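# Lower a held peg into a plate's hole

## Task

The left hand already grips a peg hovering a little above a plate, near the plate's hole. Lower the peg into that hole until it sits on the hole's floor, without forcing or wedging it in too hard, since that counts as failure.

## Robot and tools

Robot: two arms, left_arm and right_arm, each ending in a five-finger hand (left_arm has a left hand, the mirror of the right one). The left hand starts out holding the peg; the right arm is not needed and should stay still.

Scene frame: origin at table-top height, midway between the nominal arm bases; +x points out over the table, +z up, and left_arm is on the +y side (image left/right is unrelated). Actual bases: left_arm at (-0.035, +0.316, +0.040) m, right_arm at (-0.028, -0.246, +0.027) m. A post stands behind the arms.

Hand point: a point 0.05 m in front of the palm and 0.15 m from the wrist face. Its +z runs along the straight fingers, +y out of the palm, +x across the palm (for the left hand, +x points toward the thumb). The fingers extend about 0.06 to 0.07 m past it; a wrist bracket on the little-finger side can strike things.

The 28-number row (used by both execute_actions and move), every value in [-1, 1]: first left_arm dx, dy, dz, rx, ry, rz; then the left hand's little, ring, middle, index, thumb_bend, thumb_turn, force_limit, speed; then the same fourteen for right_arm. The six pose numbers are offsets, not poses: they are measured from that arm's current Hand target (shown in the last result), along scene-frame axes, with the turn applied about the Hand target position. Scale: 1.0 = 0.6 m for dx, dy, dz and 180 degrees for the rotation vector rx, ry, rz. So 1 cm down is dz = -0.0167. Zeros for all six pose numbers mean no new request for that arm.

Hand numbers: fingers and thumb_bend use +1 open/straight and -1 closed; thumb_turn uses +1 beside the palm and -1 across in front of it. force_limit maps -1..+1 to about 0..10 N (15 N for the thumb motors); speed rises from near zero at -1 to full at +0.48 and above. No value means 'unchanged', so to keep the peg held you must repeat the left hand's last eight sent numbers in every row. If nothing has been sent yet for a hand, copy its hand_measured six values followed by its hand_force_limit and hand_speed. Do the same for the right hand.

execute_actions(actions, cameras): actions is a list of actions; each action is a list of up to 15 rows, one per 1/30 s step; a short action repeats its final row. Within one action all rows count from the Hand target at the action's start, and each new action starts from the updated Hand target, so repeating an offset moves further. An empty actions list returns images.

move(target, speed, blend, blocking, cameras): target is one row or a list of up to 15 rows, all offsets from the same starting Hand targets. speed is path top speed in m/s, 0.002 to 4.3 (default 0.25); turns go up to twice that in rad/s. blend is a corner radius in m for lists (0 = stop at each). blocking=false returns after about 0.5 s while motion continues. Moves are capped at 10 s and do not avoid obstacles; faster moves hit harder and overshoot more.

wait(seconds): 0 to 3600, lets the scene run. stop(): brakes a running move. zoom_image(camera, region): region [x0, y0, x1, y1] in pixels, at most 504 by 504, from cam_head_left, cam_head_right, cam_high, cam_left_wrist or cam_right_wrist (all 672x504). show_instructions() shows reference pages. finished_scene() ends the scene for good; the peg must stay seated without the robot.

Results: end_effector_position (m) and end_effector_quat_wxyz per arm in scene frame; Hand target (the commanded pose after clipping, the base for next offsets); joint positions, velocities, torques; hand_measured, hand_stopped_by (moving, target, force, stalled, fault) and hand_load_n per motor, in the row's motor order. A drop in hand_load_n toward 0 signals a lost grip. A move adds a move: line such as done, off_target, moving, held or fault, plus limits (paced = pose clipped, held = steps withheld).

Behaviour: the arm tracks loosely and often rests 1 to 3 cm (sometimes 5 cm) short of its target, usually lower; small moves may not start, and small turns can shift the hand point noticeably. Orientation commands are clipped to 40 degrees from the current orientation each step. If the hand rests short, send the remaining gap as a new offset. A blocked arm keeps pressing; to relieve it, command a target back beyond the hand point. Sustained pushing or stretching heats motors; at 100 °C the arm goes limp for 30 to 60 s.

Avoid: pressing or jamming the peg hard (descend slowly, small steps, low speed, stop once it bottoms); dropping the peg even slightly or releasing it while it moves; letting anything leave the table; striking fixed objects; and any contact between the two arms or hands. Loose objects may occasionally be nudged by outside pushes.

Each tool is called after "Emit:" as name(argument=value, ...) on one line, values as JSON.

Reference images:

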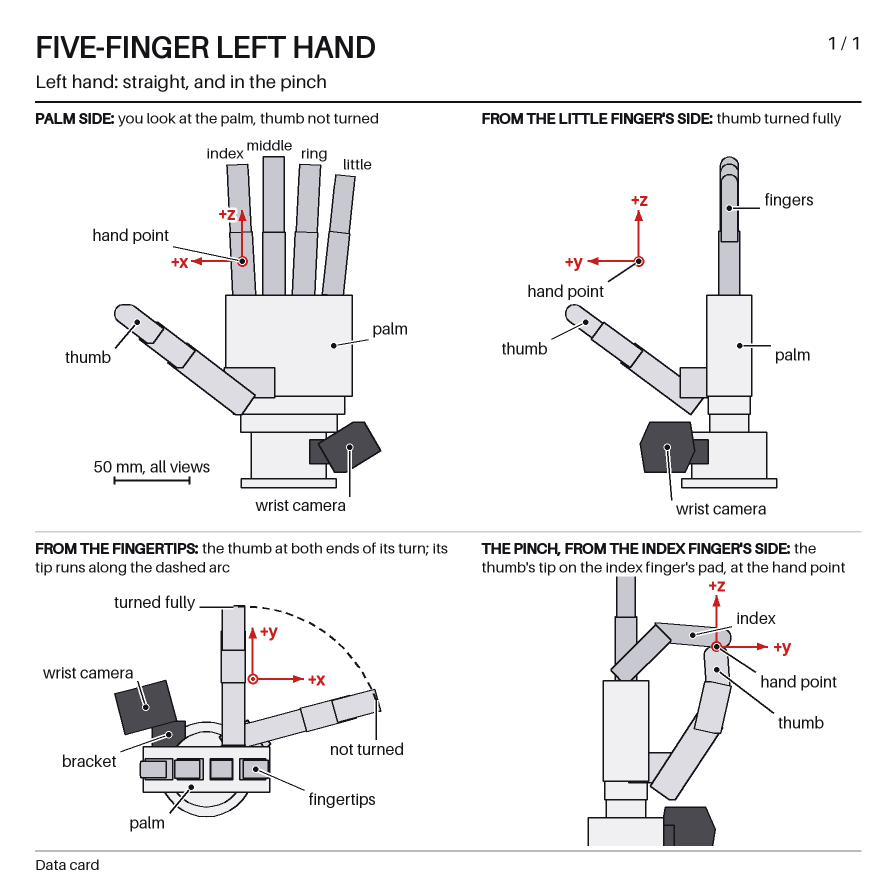

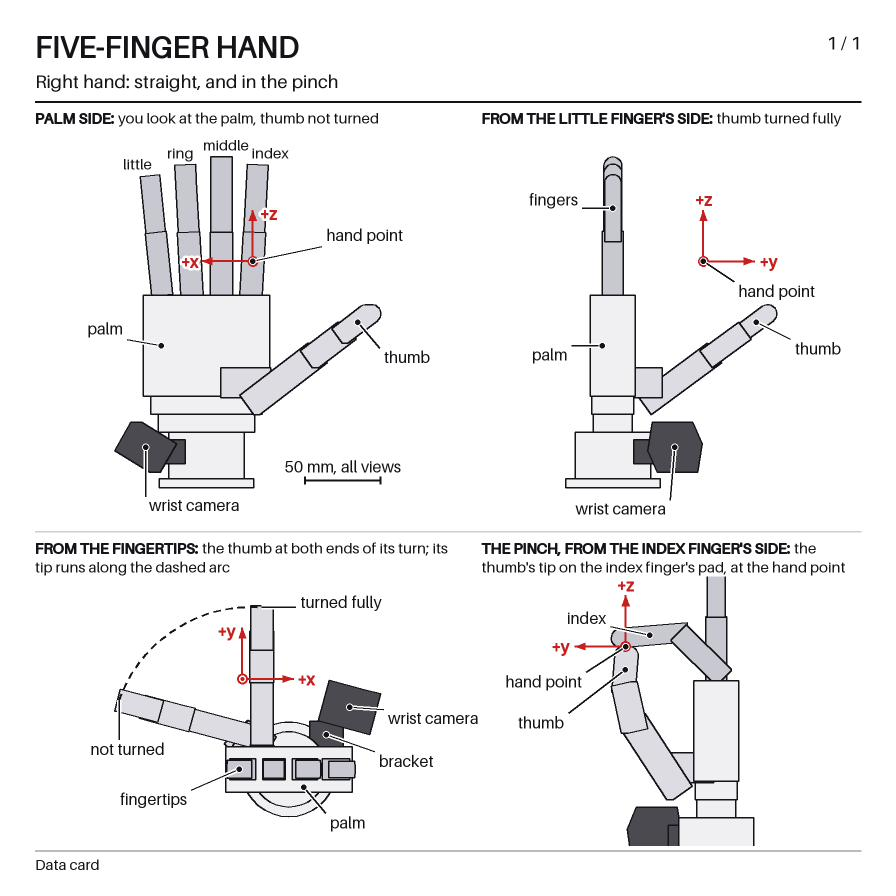

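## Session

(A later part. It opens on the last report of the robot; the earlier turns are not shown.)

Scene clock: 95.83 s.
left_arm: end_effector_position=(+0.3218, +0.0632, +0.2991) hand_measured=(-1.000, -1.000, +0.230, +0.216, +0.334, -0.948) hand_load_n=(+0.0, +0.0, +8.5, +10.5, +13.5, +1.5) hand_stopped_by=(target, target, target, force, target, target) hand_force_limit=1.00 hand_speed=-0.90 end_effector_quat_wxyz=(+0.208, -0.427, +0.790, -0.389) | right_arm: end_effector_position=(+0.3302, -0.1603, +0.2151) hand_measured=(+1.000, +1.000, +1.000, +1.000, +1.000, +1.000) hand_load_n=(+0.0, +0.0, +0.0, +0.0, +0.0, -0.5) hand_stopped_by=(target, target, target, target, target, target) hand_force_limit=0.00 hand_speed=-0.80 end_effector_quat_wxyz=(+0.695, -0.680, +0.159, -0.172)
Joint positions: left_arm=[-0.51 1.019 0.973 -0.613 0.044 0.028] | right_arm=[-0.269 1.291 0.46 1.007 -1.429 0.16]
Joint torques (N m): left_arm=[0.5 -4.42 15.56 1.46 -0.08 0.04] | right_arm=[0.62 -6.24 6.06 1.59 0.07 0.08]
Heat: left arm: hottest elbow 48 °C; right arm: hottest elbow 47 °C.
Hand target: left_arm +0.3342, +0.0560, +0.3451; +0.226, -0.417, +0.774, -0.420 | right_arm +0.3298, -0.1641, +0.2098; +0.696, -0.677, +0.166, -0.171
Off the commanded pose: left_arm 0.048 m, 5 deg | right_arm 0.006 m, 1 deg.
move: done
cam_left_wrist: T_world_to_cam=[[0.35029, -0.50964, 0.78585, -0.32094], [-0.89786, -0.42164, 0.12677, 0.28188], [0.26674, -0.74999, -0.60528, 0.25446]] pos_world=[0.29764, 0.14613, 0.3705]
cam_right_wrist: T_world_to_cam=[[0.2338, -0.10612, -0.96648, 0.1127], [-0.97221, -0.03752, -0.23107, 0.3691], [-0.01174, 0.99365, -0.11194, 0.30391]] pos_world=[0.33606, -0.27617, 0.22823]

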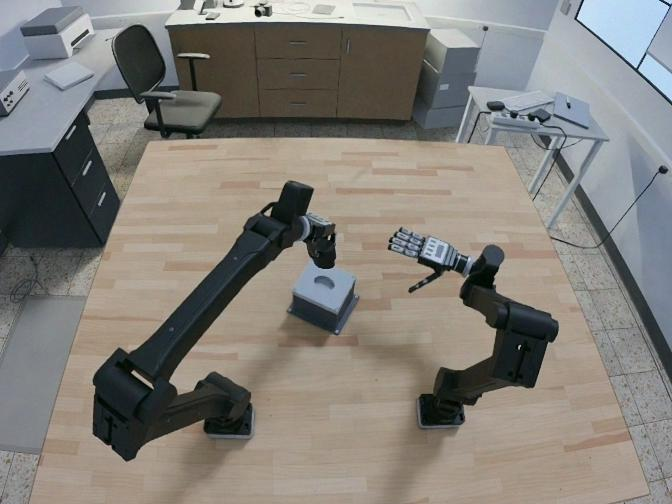

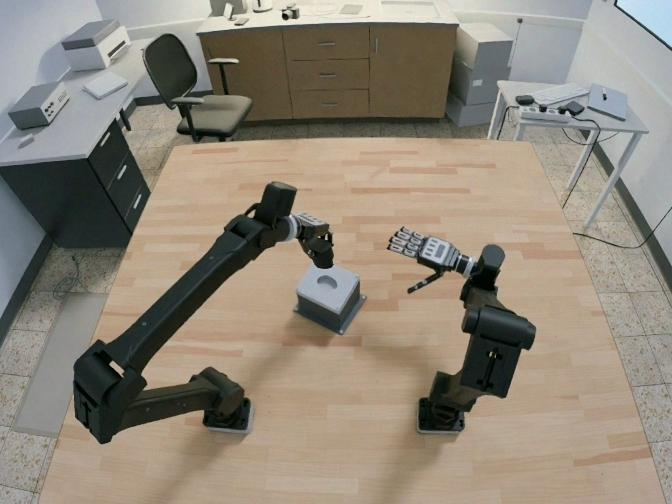

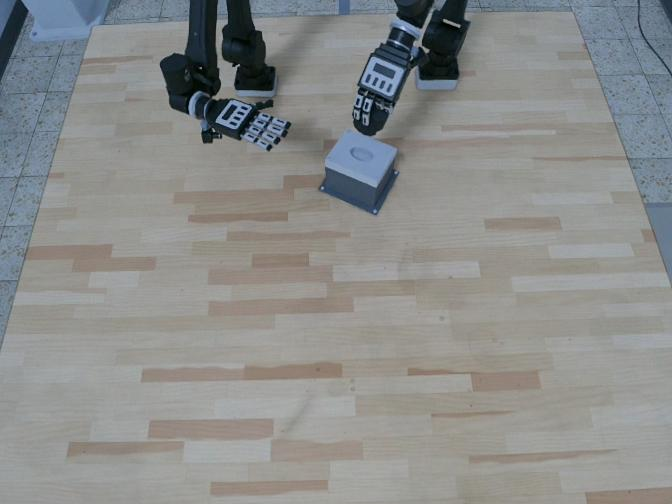

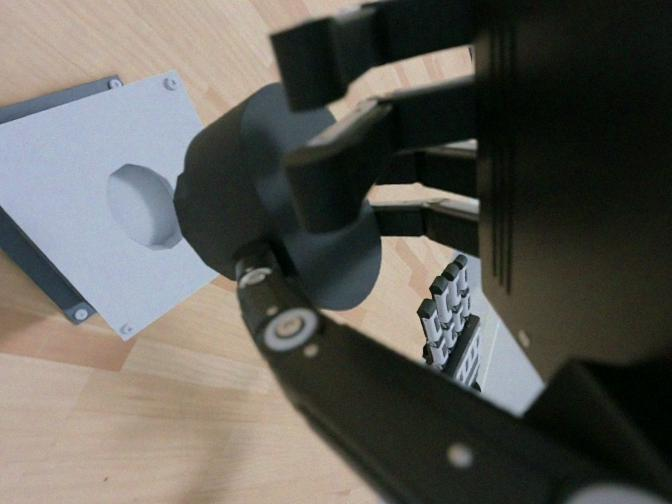

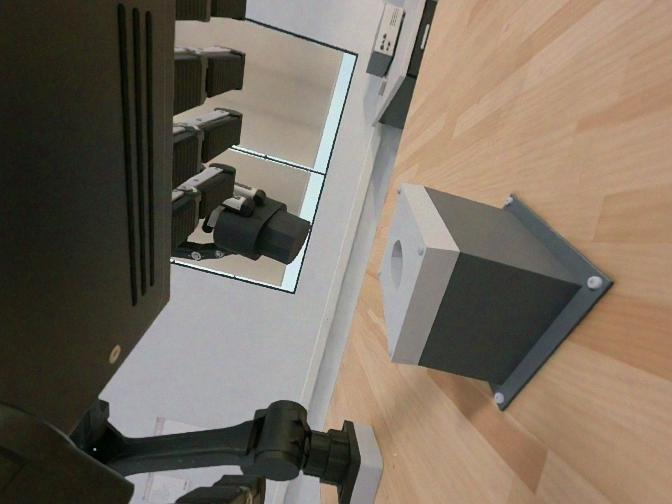

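Emit:
zoom_image(camera="cam_head_right", region=[295, 225, 345, 275])

Emit:
zoom_image(camera="cam_head_left", region=[295, 225, 345, 275])

Emit:
zoom_image(camera="cam_high", region=[345, 95, 395, 145])

Scaled by 10.080 from the camera's image (finer frame: 960x720).

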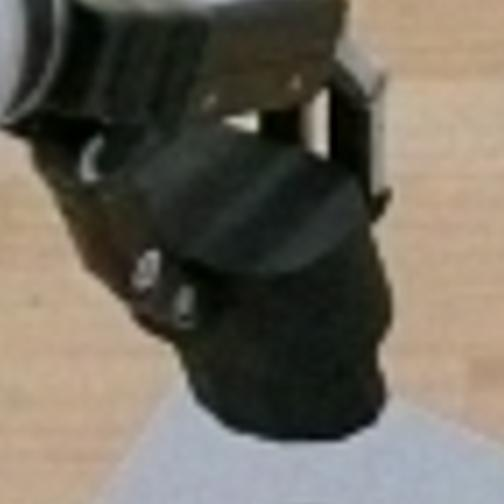

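Scaled by 10.080 from the camera's image (finer frame: 960x720).

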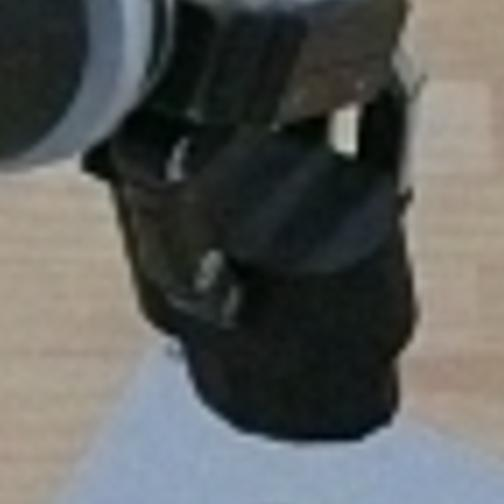

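Scaled by 10.080 from the camera's image (finer frame: 960x720).

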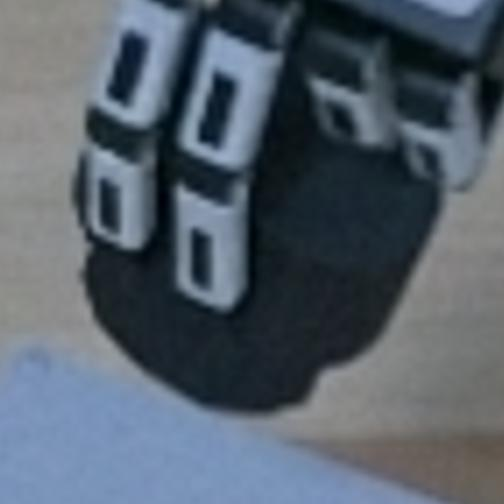

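Emit:
move(target=[0,0,0,0.038,-0.032,0,-1,-1,0.228,0.216,0.326,-0.948,1,-0.9,0,0,0,0,0,0,1,1,1,1,1,1,0,-0.8], speed=0.15, cameras=["all"])

Emit:
zoom_image(camera="cam_right_wrist", region=[205, 175, 325, 275])

Emit:
zoom_image(camera="cam_head_right", region=[295, 225, 345, 275])

Emit:
zoom_image(camera="cam_head_left", region=[295, 225, 345, 275])

Emit:
zoom_image(camera="cam_high", region=[345, 95, 395, 145])

Scene clock: 194.87 s.
left_arm: end_effector_position=(+0.3238, +0.0680, +0.2978) hand_measured=(-1.000, -1.000, +0.230, +0.216, +0.334, -0.948) hand_load_n=(+0.0, +0.0, +8.5, +10.5, +13.0, +1.5) hand_stopped_by=(target, target, target, force, target, target) hand_force_limit=1.00 hand_speed=-0.90 end_effector_quat_wxyz=(+0.266, -0.401, +0.801, -0.356) | right_arm: end_effector_position=(+0.3302, -0.1603, +0.2151) hand_measured=(+1.000, +1.000, +1.000, +1.000, +1.000, +1.000) hand_load_n=(+0.0, +0.0, +0.0, +0.0, +0.0, -0.5) hand_stopped_by=(target, target, target, target, target, target) hand_force_limit=0.00 hand_speed=-0.80 end_effector_quat_wxyz=(+0.695, -0.680, +0.159, -0.172)
Joint positions: left_arm=[-0.573 1.014 0.973 -0.613 -0.1 0.101] | right_arm=[-0.269 1.291 0.46 1.007 -1.429 0.161]
Joint torques (N m): left_arm=[-0.56 -4.95 14.8 2.37 -0.31 0.19] | right_arm=[0.62 -5.77 6.28 1.35 0.09 0.01]
Heat: left arm: hottest elbow 54 °C; right arm: hottest elbow 40 °C.
Hand target: left_arm +0.3342, +0.0559, +0.3451; +0.289, -0.381, +0.785, -0.393 | right_arm +0.3297, -0.1639, +0.2099; +0.695, -0.679, +0.167, -0.171
Off the commanded pose: left_arm 0.050 m, 6 deg | right_arm 0.007 m, 1 deg.
move: off_target (left_arm)
cam_left_wrist: T_world_to_cam=[[0.29292, -0.60059, 0.74397, -0.28095], [-0.90018, -0.43551, 0.00284, 0.32442], [0.3223, -0.67054, -0.66821, 0.25207]] pos_world=[0.29309, 0.14158, 0.37653]
cam_right_wrist: T_world_to_cam=[[0.23339, -0.10594, -0.96659, 0.11293], [-0.97231, -0.03744, -0.23067, 0.36896], [-0.01176, 0.99367, -0.11175, 0.30387]] pos_world=[0.33596, -0.27617, 0.22822]

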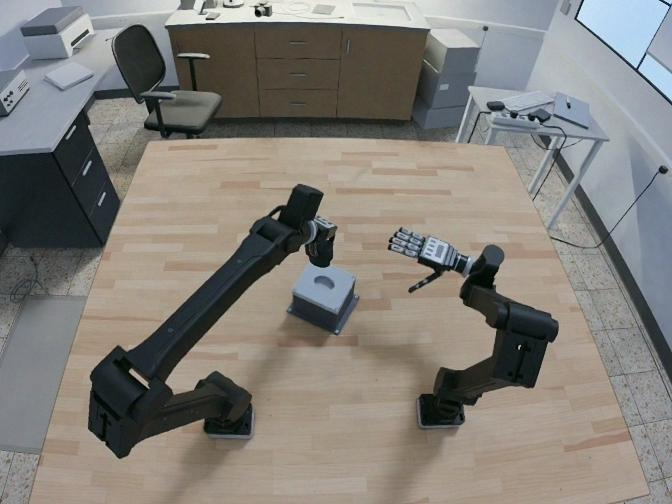

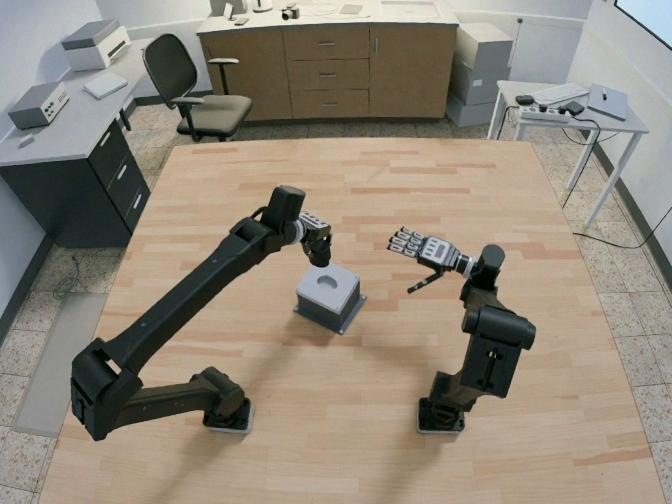

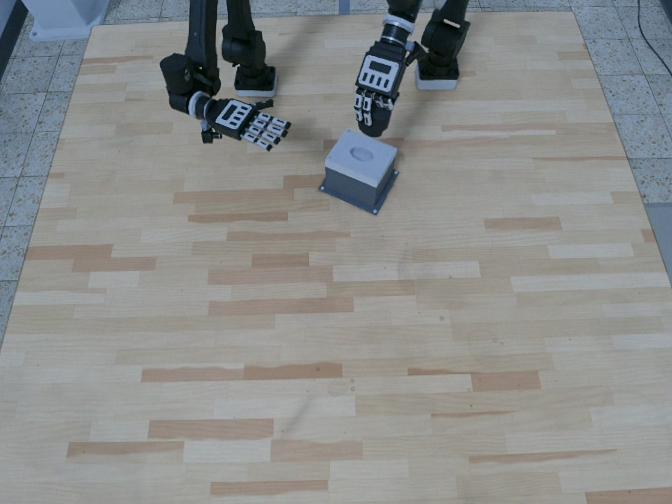

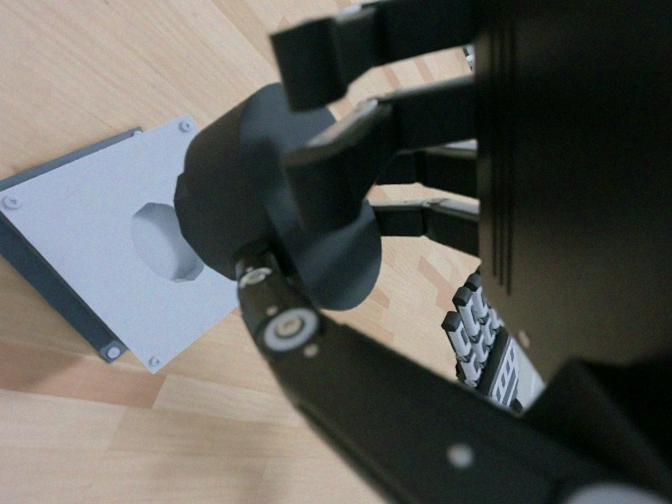

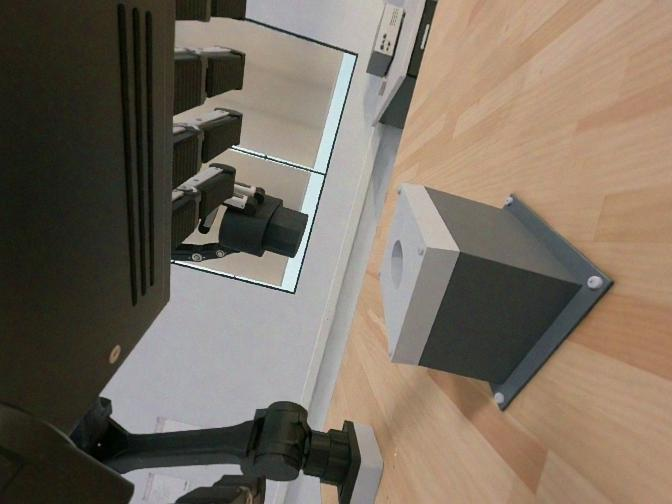

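Scaled by 4.200 from the camera's image (finer frame: 960x720).

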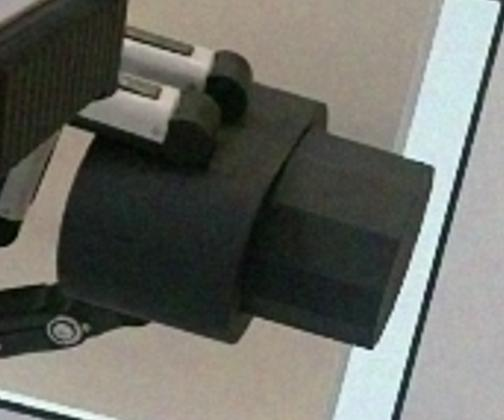

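Scaled by 10.080 from the camera's image (finer frame: 960x720).

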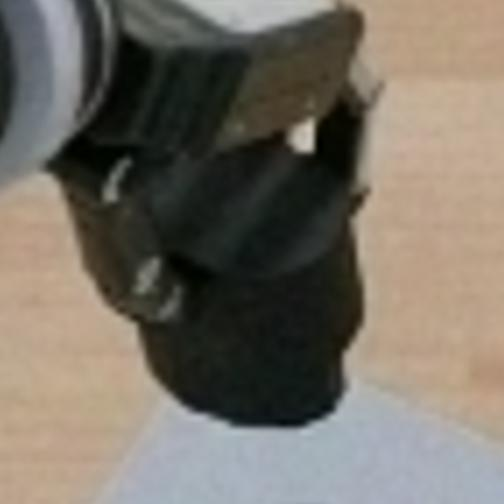

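Scaled by 10.080 from the camera's image (finer frame: 960x720).

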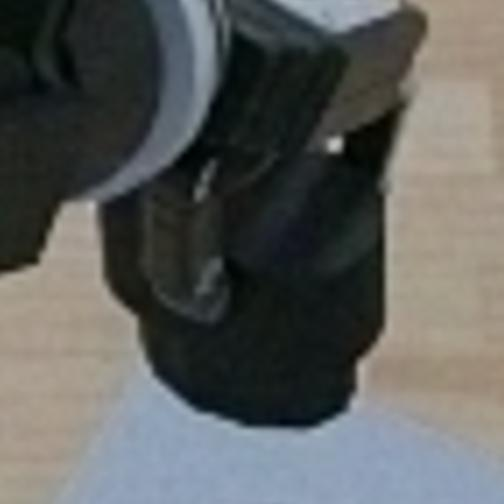

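Scaled by 10.080 from the camera's image (finer frame: 960x720).

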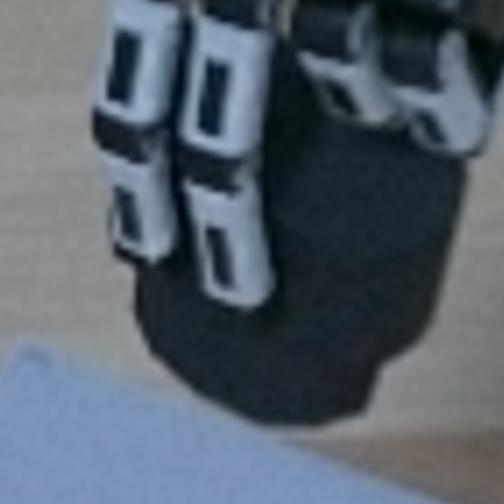

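Emit:
zoom_image(camera="cam_right_wrist", region=[255, 200, 319, 264])

Emit:
zoom_image(camera="cam_left_wrist", region=[120, 190, 220, 290])

Scaled by 7.875 from the camera's image (finer frame: 960x720).

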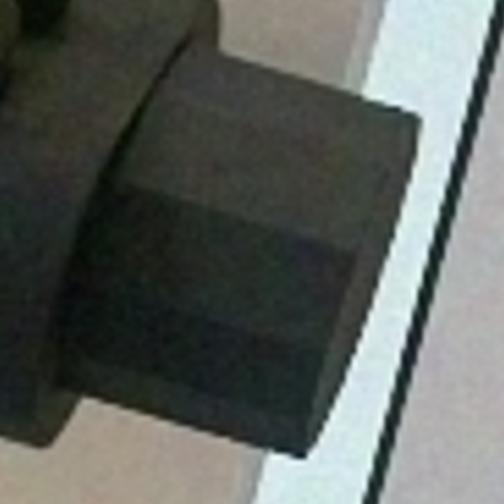

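Scaled by 5.040 from the camera's image (finer frame: 960x720).

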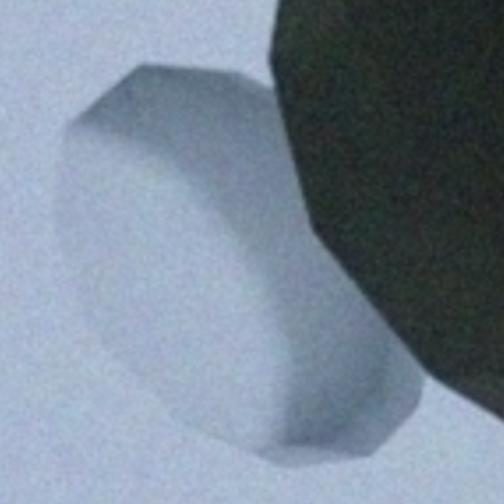

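Emit:
zoom_image(camera="cam_right_wrist", region=[380, 170, 500, 290])

Emit:
zoom_image(camera="cam_right_wrist", region=[500, 190, 620, 310])

Emit:
zoom_image(camera="cam_right_wrist", region=[380, 290, 510, 420])

Scaled by 4.200 from the camera's image (finer frame: 960x720).

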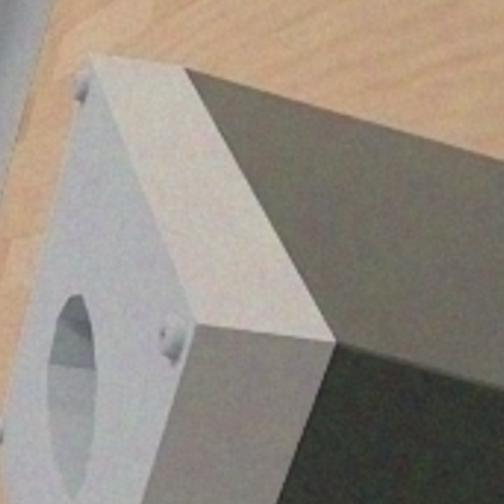

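Scaled by 4.200 from the camera's image (finer frame: 960x720).

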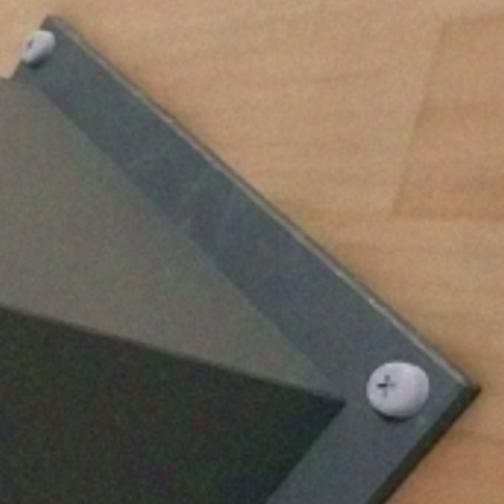

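Scaled by 3.877 from the camera's image (finer frame: 960x720).

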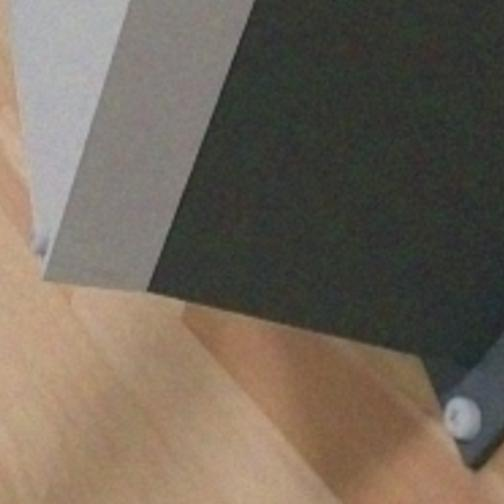

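Emit:
zoom_image(camera="cam_head_left", region=[285, 255, 365, 335])

Emit:
zoom_image(camera="cam_head_right", region=[290, 255, 370, 335])

Emit:
zoom_image(camera="cam_high", region=[315, 125, 405, 215])

Emit:
zoom_image(camera="cam_left_wrist", region=[0, 100, 250, 390])

Scaled by 6.300 from the camera's image (finer frame: 960x720).

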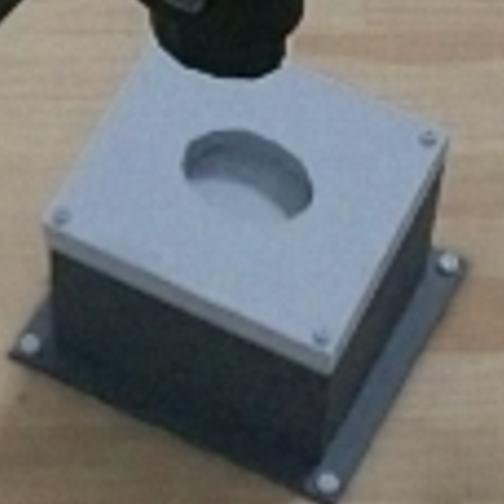

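Scaled by 6.300 from the camera's image (finer frame: 960x720).

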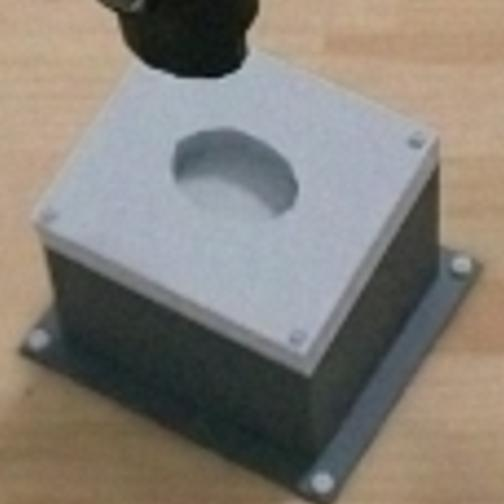

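Scaled by 5.600 from the camera's image (finer frame: 960x720).

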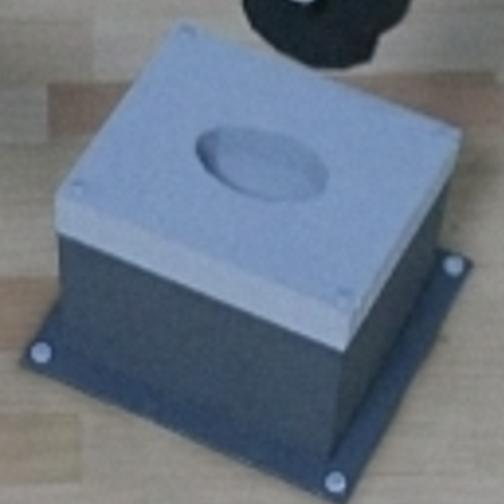

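Scaled by 1.738 from the camera's image (finer frame: 960x720).

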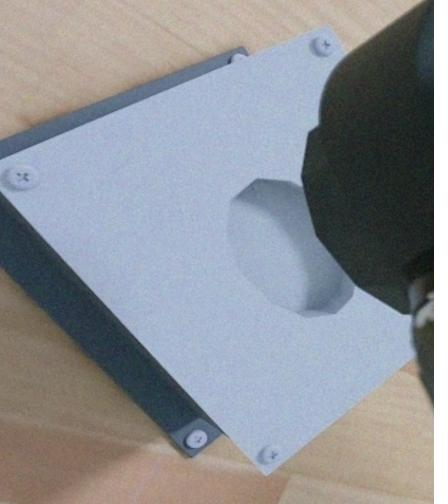

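Emit:
move(target=[0,0,0,0.0016,-0.0525,0,-1,-1,0.228,0.216,0.326,-0.948,1,-0.9,0,0,0,0,0,0,1,1,1,1,1,1,0,-0.8], speed=0.15, cameras=["all"])

Emit:
zoom_image(camera="cam_right_wrist", region=[205, 175, 325, 275])

Emit:
zoom_image(camera="cam_head_right", region=[295, 225, 345, 275])

Emit:
zoom_image(camera="cam_head_left", region=[295, 225, 345, 275])

Emit:
zoom_image(camera="cam_high", region=[345, 95, 395, 145])

Emit:
zoom_image(camera="cam_left_wrist", region=[80, 120, 280, 320])

Scene clock: 250.37 s.
left_arm: end_effector_position=(+0.3346, +0.0618, +0.3271) hand_measured=(-1.000, -1.000, +0.230, +0.216, +0.334, -0.948) hand_load_n=(+0.0, +0.0, +8.5, +10.5, +13.0, +1.5) hand_stopped_by=(target, target, target, force, target, target) hand_force_limit=1.00 hand_speed=-0.90 end_effector_quat_wxyz=(+0.341, -0.362, +0.769, -0.402) | right_arm: end_effector_position=(+0.3302, -0.1603, +0.2151) hand_measured=(+1.000, +1.000, +1.000, +1.000, +1.000, +1.000) hand_load_n=(-0.5, +0.0, +0.0, +0.0, +0.0, +0.0) hand_stopped_by=(target, target, target, target, target, target) hand_force_limit=0.00 hand_speed=-0.80 end_effector_quat_wxyz=(+0.695, -0.680, +0.159, -0.172)
Joint positions: left_arm=[-0.619 0.949 0.92 -0.44 -0.188 0.169] | right_arm=[-0.269 1.291 0.46 1.007 -1.429 0.161]
Joint torques (N m): left_arm=[-0.67 -4.31 10.29 3.11 -0.34 0.2] | right_arm=[-0.09 -6.12 6.09 1.51 0.08 0.02]
Heat: left arm: hottest elbow 55 °C; right arm: hottest elbow 40 °C.
Hand target: left_arm +0.3342, +0.0561, +0.3452; +0.354, -0.347, +0.759, -0.421 | right_arm +0.3297, -0.1639, +0.2099; +0.695, -0.679, +0.167, -0.171
Off the commanded pose: left_arm 0.019 m, 3 deg | right_arm 0.006 m, 1 deg.
move: off_target (left_arm)
cam_left_wrist: T_world_to_cam=[[0.13254, -0.58975, 0.79664, -0.27382], [-0.88595, -0.43088, -0.17158, 0.38329], [0.44444, -0.68304, -0.57959, 0.19496]] pos_world=[0.28922, 0.13683, 0.3969]
cam_right_wrist: T_world_to_cam=[[0.23339, -0.10594, -0.96659, 0.11293], [-0.97231, -0.03744, -0.23067, 0.36896], [-0.01176, 0.99367, -0.11175, 0.30387]] pos_world=[0.33596, -0.27617, 0.22822]

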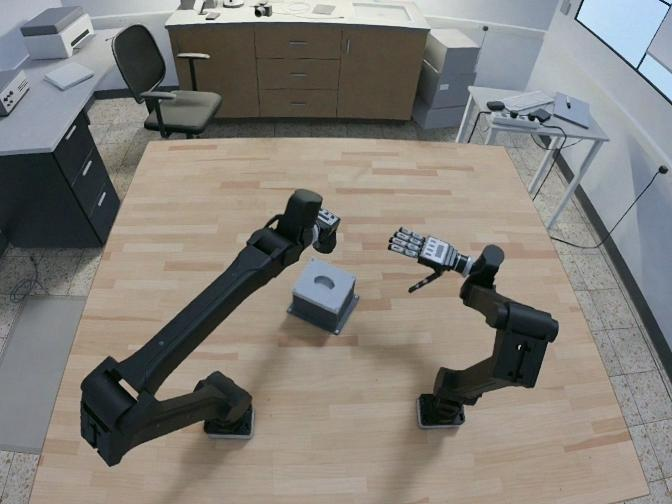

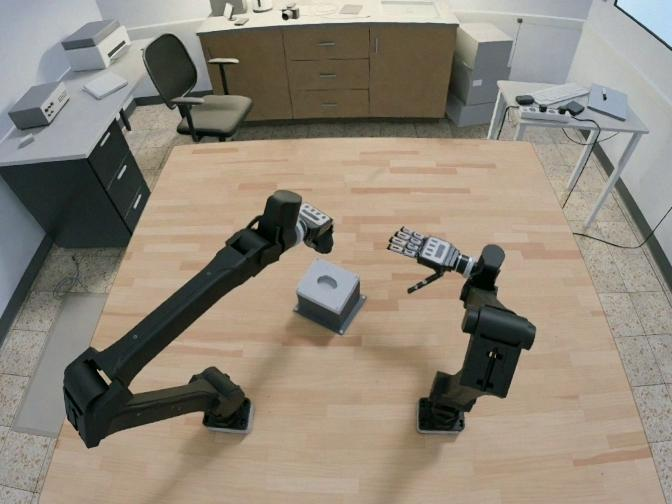

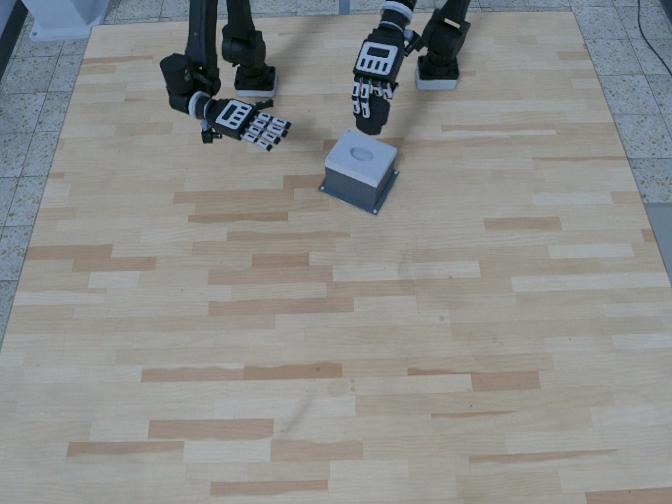

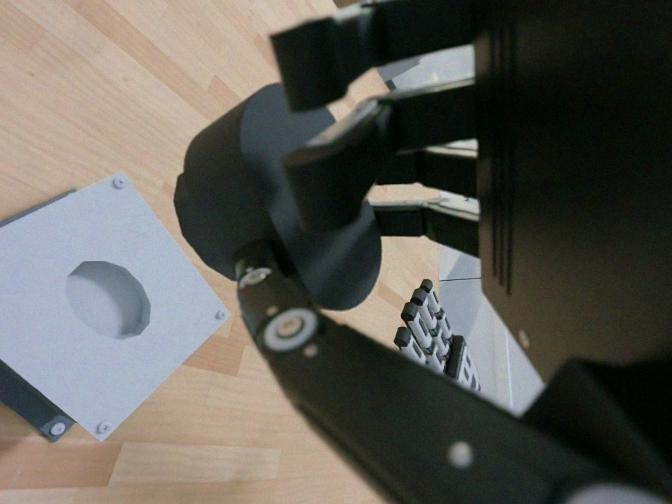

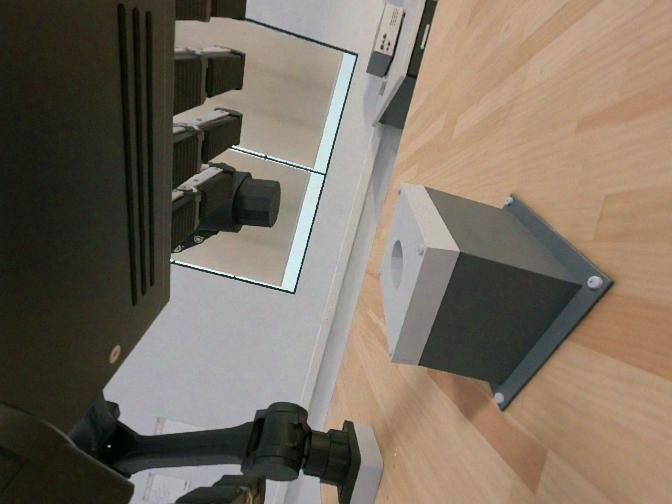

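Scaled by 4.200 from the camera's image (finer frame: 960x720).

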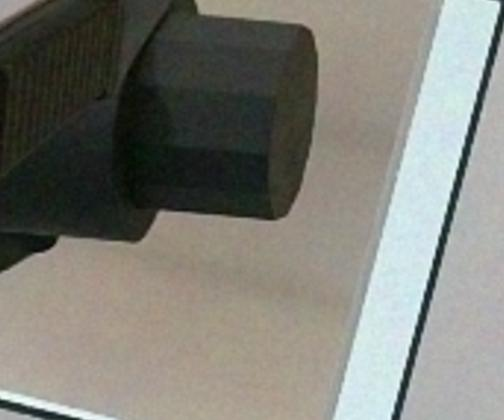

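Scaled by 10.080 from the camera's image (finer frame: 960x720).

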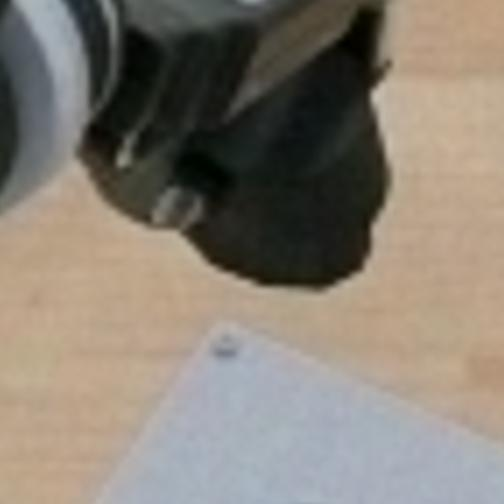

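Scaled by 10.080 from the camera's image (finer frame: 960x720).

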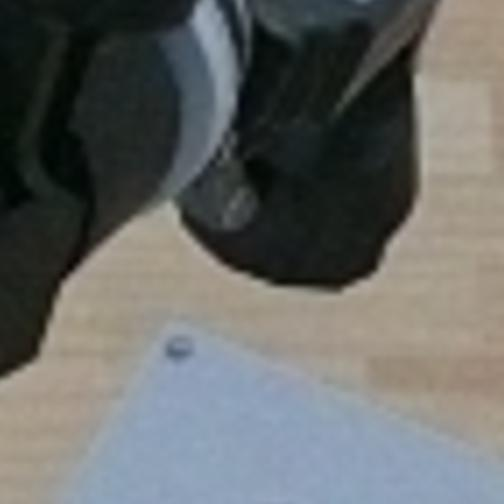

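Scaled by 10.080 from the camera's image (finer frame: 960x720).

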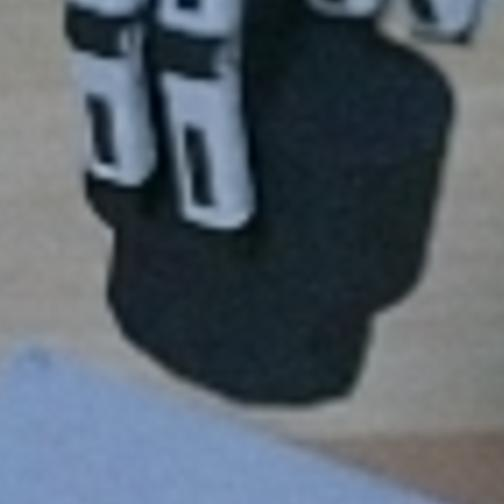

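Scaled by 2.520 from the camera's image (finer frame: 960x720).

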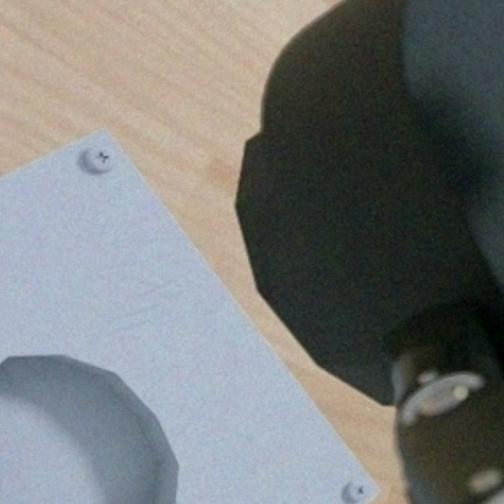

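Emit:
zoom_image(camera="cam_left_wrist", region=[50, 245, 170, 350])

Emit:
zoom_image(camera="cam_left_wrist", region=[165, 165, 265, 285])

Emit:
zoom_image(camera="cam_left_wrist", region=[0, 160, 240, 450])

Scaled by 4.200 from the camera's image (finer frame: 960x720).

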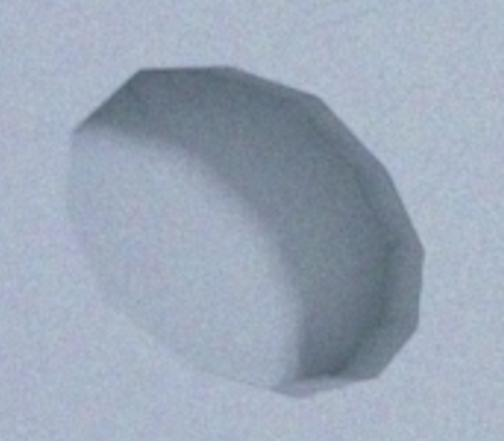

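Scaled by 4.200 from the camera's image (finer frame: 960x720).

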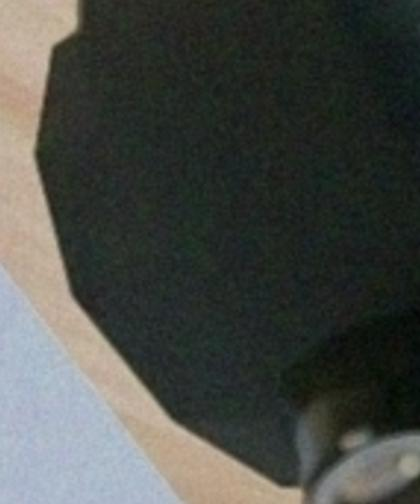

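Scaled by 1.738 from the camera's image (finer frame: 960x720).

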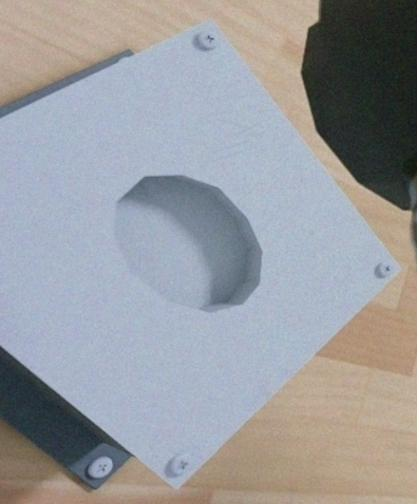

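Emit:
move(target=[-0.051,-0.011,-0.1,0.0016,0.0143,0.016,-1,-1,0.228,0.216,0.326,-0.948,1,-0.9,0,0,0,0,0,0,1,1,1,1,1,1,0,-0.8], speed=0.1, cameras=["all"])

Emit:
zoom_image(camera="cam_left_wrist", region=[50, 120, 290, 360])

Emit:
zoom_image(camera="cam_right_wrist", region=[240, 150, 500, 380])

Scene clock: 299.13 s.
left_arm: end_effector_position=(+0.3036, +0.0581, +0.2673) hand_measured=(-1.000, -1.000, +0.230, +0.216, +0.334, -0.948) hand_load_n=(+0.0, +0.0, +8.5, +10.5, +13.5, +2.0) hand_stopped_by=(target, target, target, force, target, target) hand_force_limit=1.00 hand_speed=-0.90 end_effector_quat_wxyz=(+0.343, -0.374, +0.775, -0.376) | right_arm: end_effector_position=(+0.3302, -0.1603, +0.2151) hand_measured=(+1.000, +1.000, +1.000, +1.000, +1.000, +1.000) hand_load_n=(+0.0, -0.5, +0.0, +0.0, +0.0, -0.5) hand_stopped_by=(target, target, target, target, target, target) hand_force_limit=0.00 hand_speed=-0.80 end_effector_quat_wxyz=(+0.695, -0.680, +0.159, -0.172)
Joint positions: left_arm=[-0.716 0.928 0.777 -0.379 -0.308 0.113] | right_arm=[-0.269 1.291 0.46 1.007 -1.429 0.161]
Joint torques (N m): left_arm=[-0.62 -3.84 10.15 2.97 -0.44 -0.09] | right_arm=[0.56 -5.83 6.17 1.44 0.06 0.03]
Heat: left arm: hottest elbow 53 °C; right arm: hottest elbow 40 °C.
Hand target: left_arm +0.3036, +0.0494, +0.2850; +0.348, -0.374, +0.759, -0.403 | right_arm +0.3297, -0.1639, +0.2099; +0.695, -0.679, +0.167, -0.171
Off the commanded pose: left_arm 0.020 m, 4 deg | right_arm 0.006 m, 1 deg.
move: off_target (left_arm)
cam_left_wrist: T_world_to_cam=[[0.17591, -0.61373, 0.76967, -0.22879], [-0.87563, -0.45482, -0.16255, 0.33985], [0.44982, -0.64535, -0.6174, 0.17781]] pos_world=[0.25785, 0.1289, 0.34112]
cam_right_wrist: T_world_to_cam=[[0.23339, -0.10594, -0.96659, 0.11293], [-0.97231, -0.03744, -0.23067, 0.36896], [-0.01176, 0.99367, -0.11175, 0.30387]] pos_world=[0.33596, -0.27617, 0.22822]

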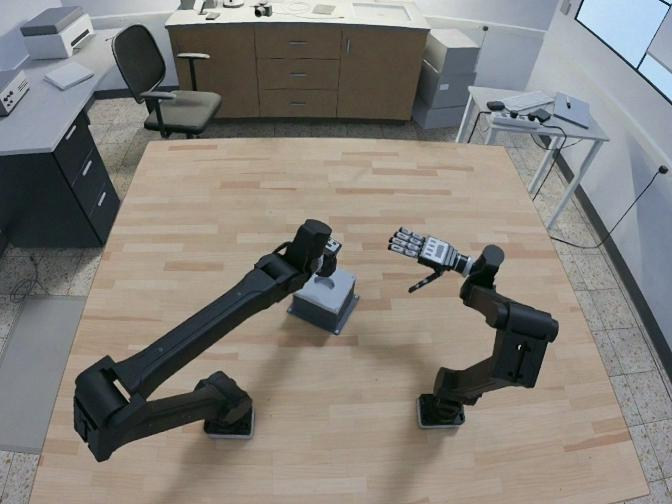

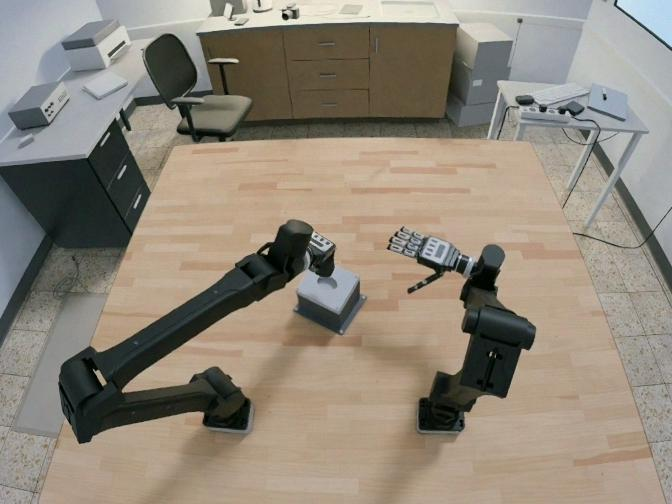

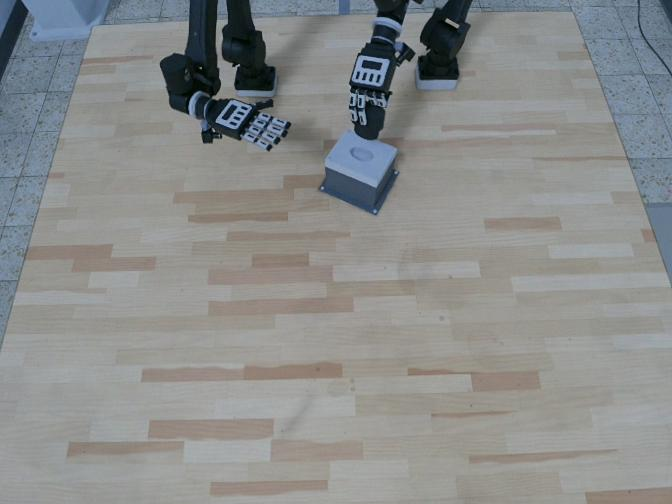

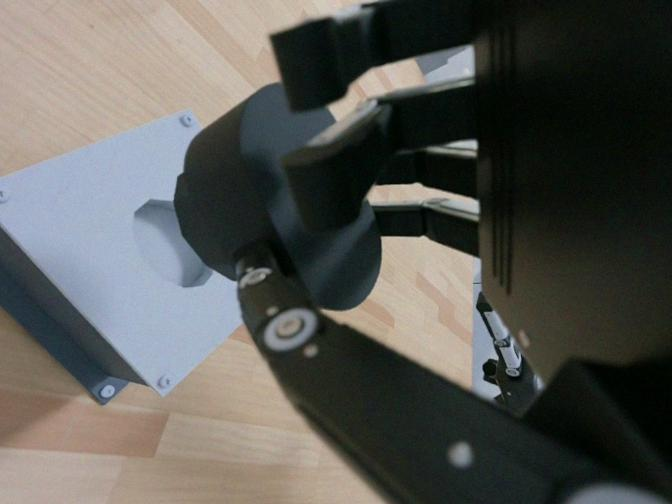

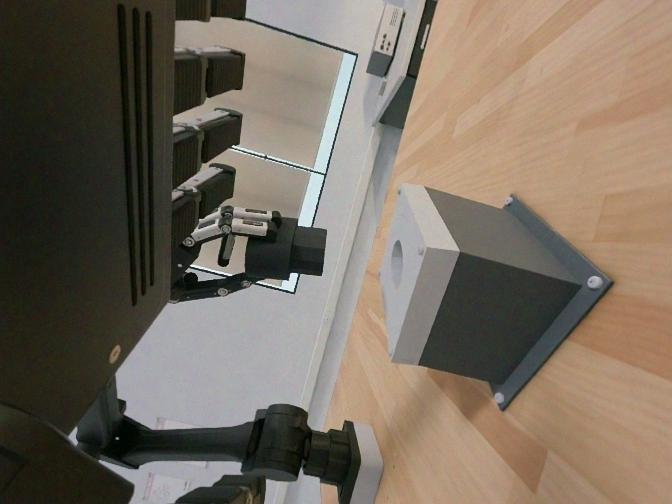

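Scaled by 2.100 from the camera's image (finer frame: 960x720).

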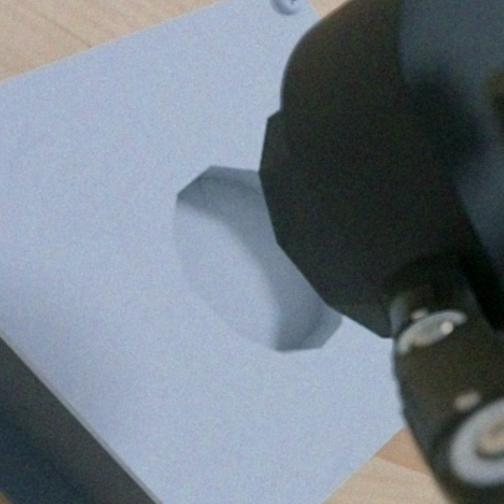

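Scaled by 1.938 from the camera's image (finer frame: 960x720).

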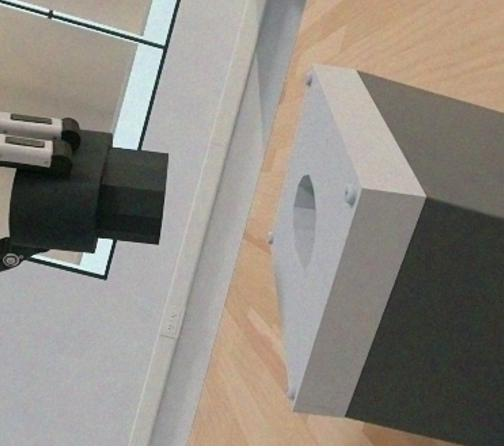

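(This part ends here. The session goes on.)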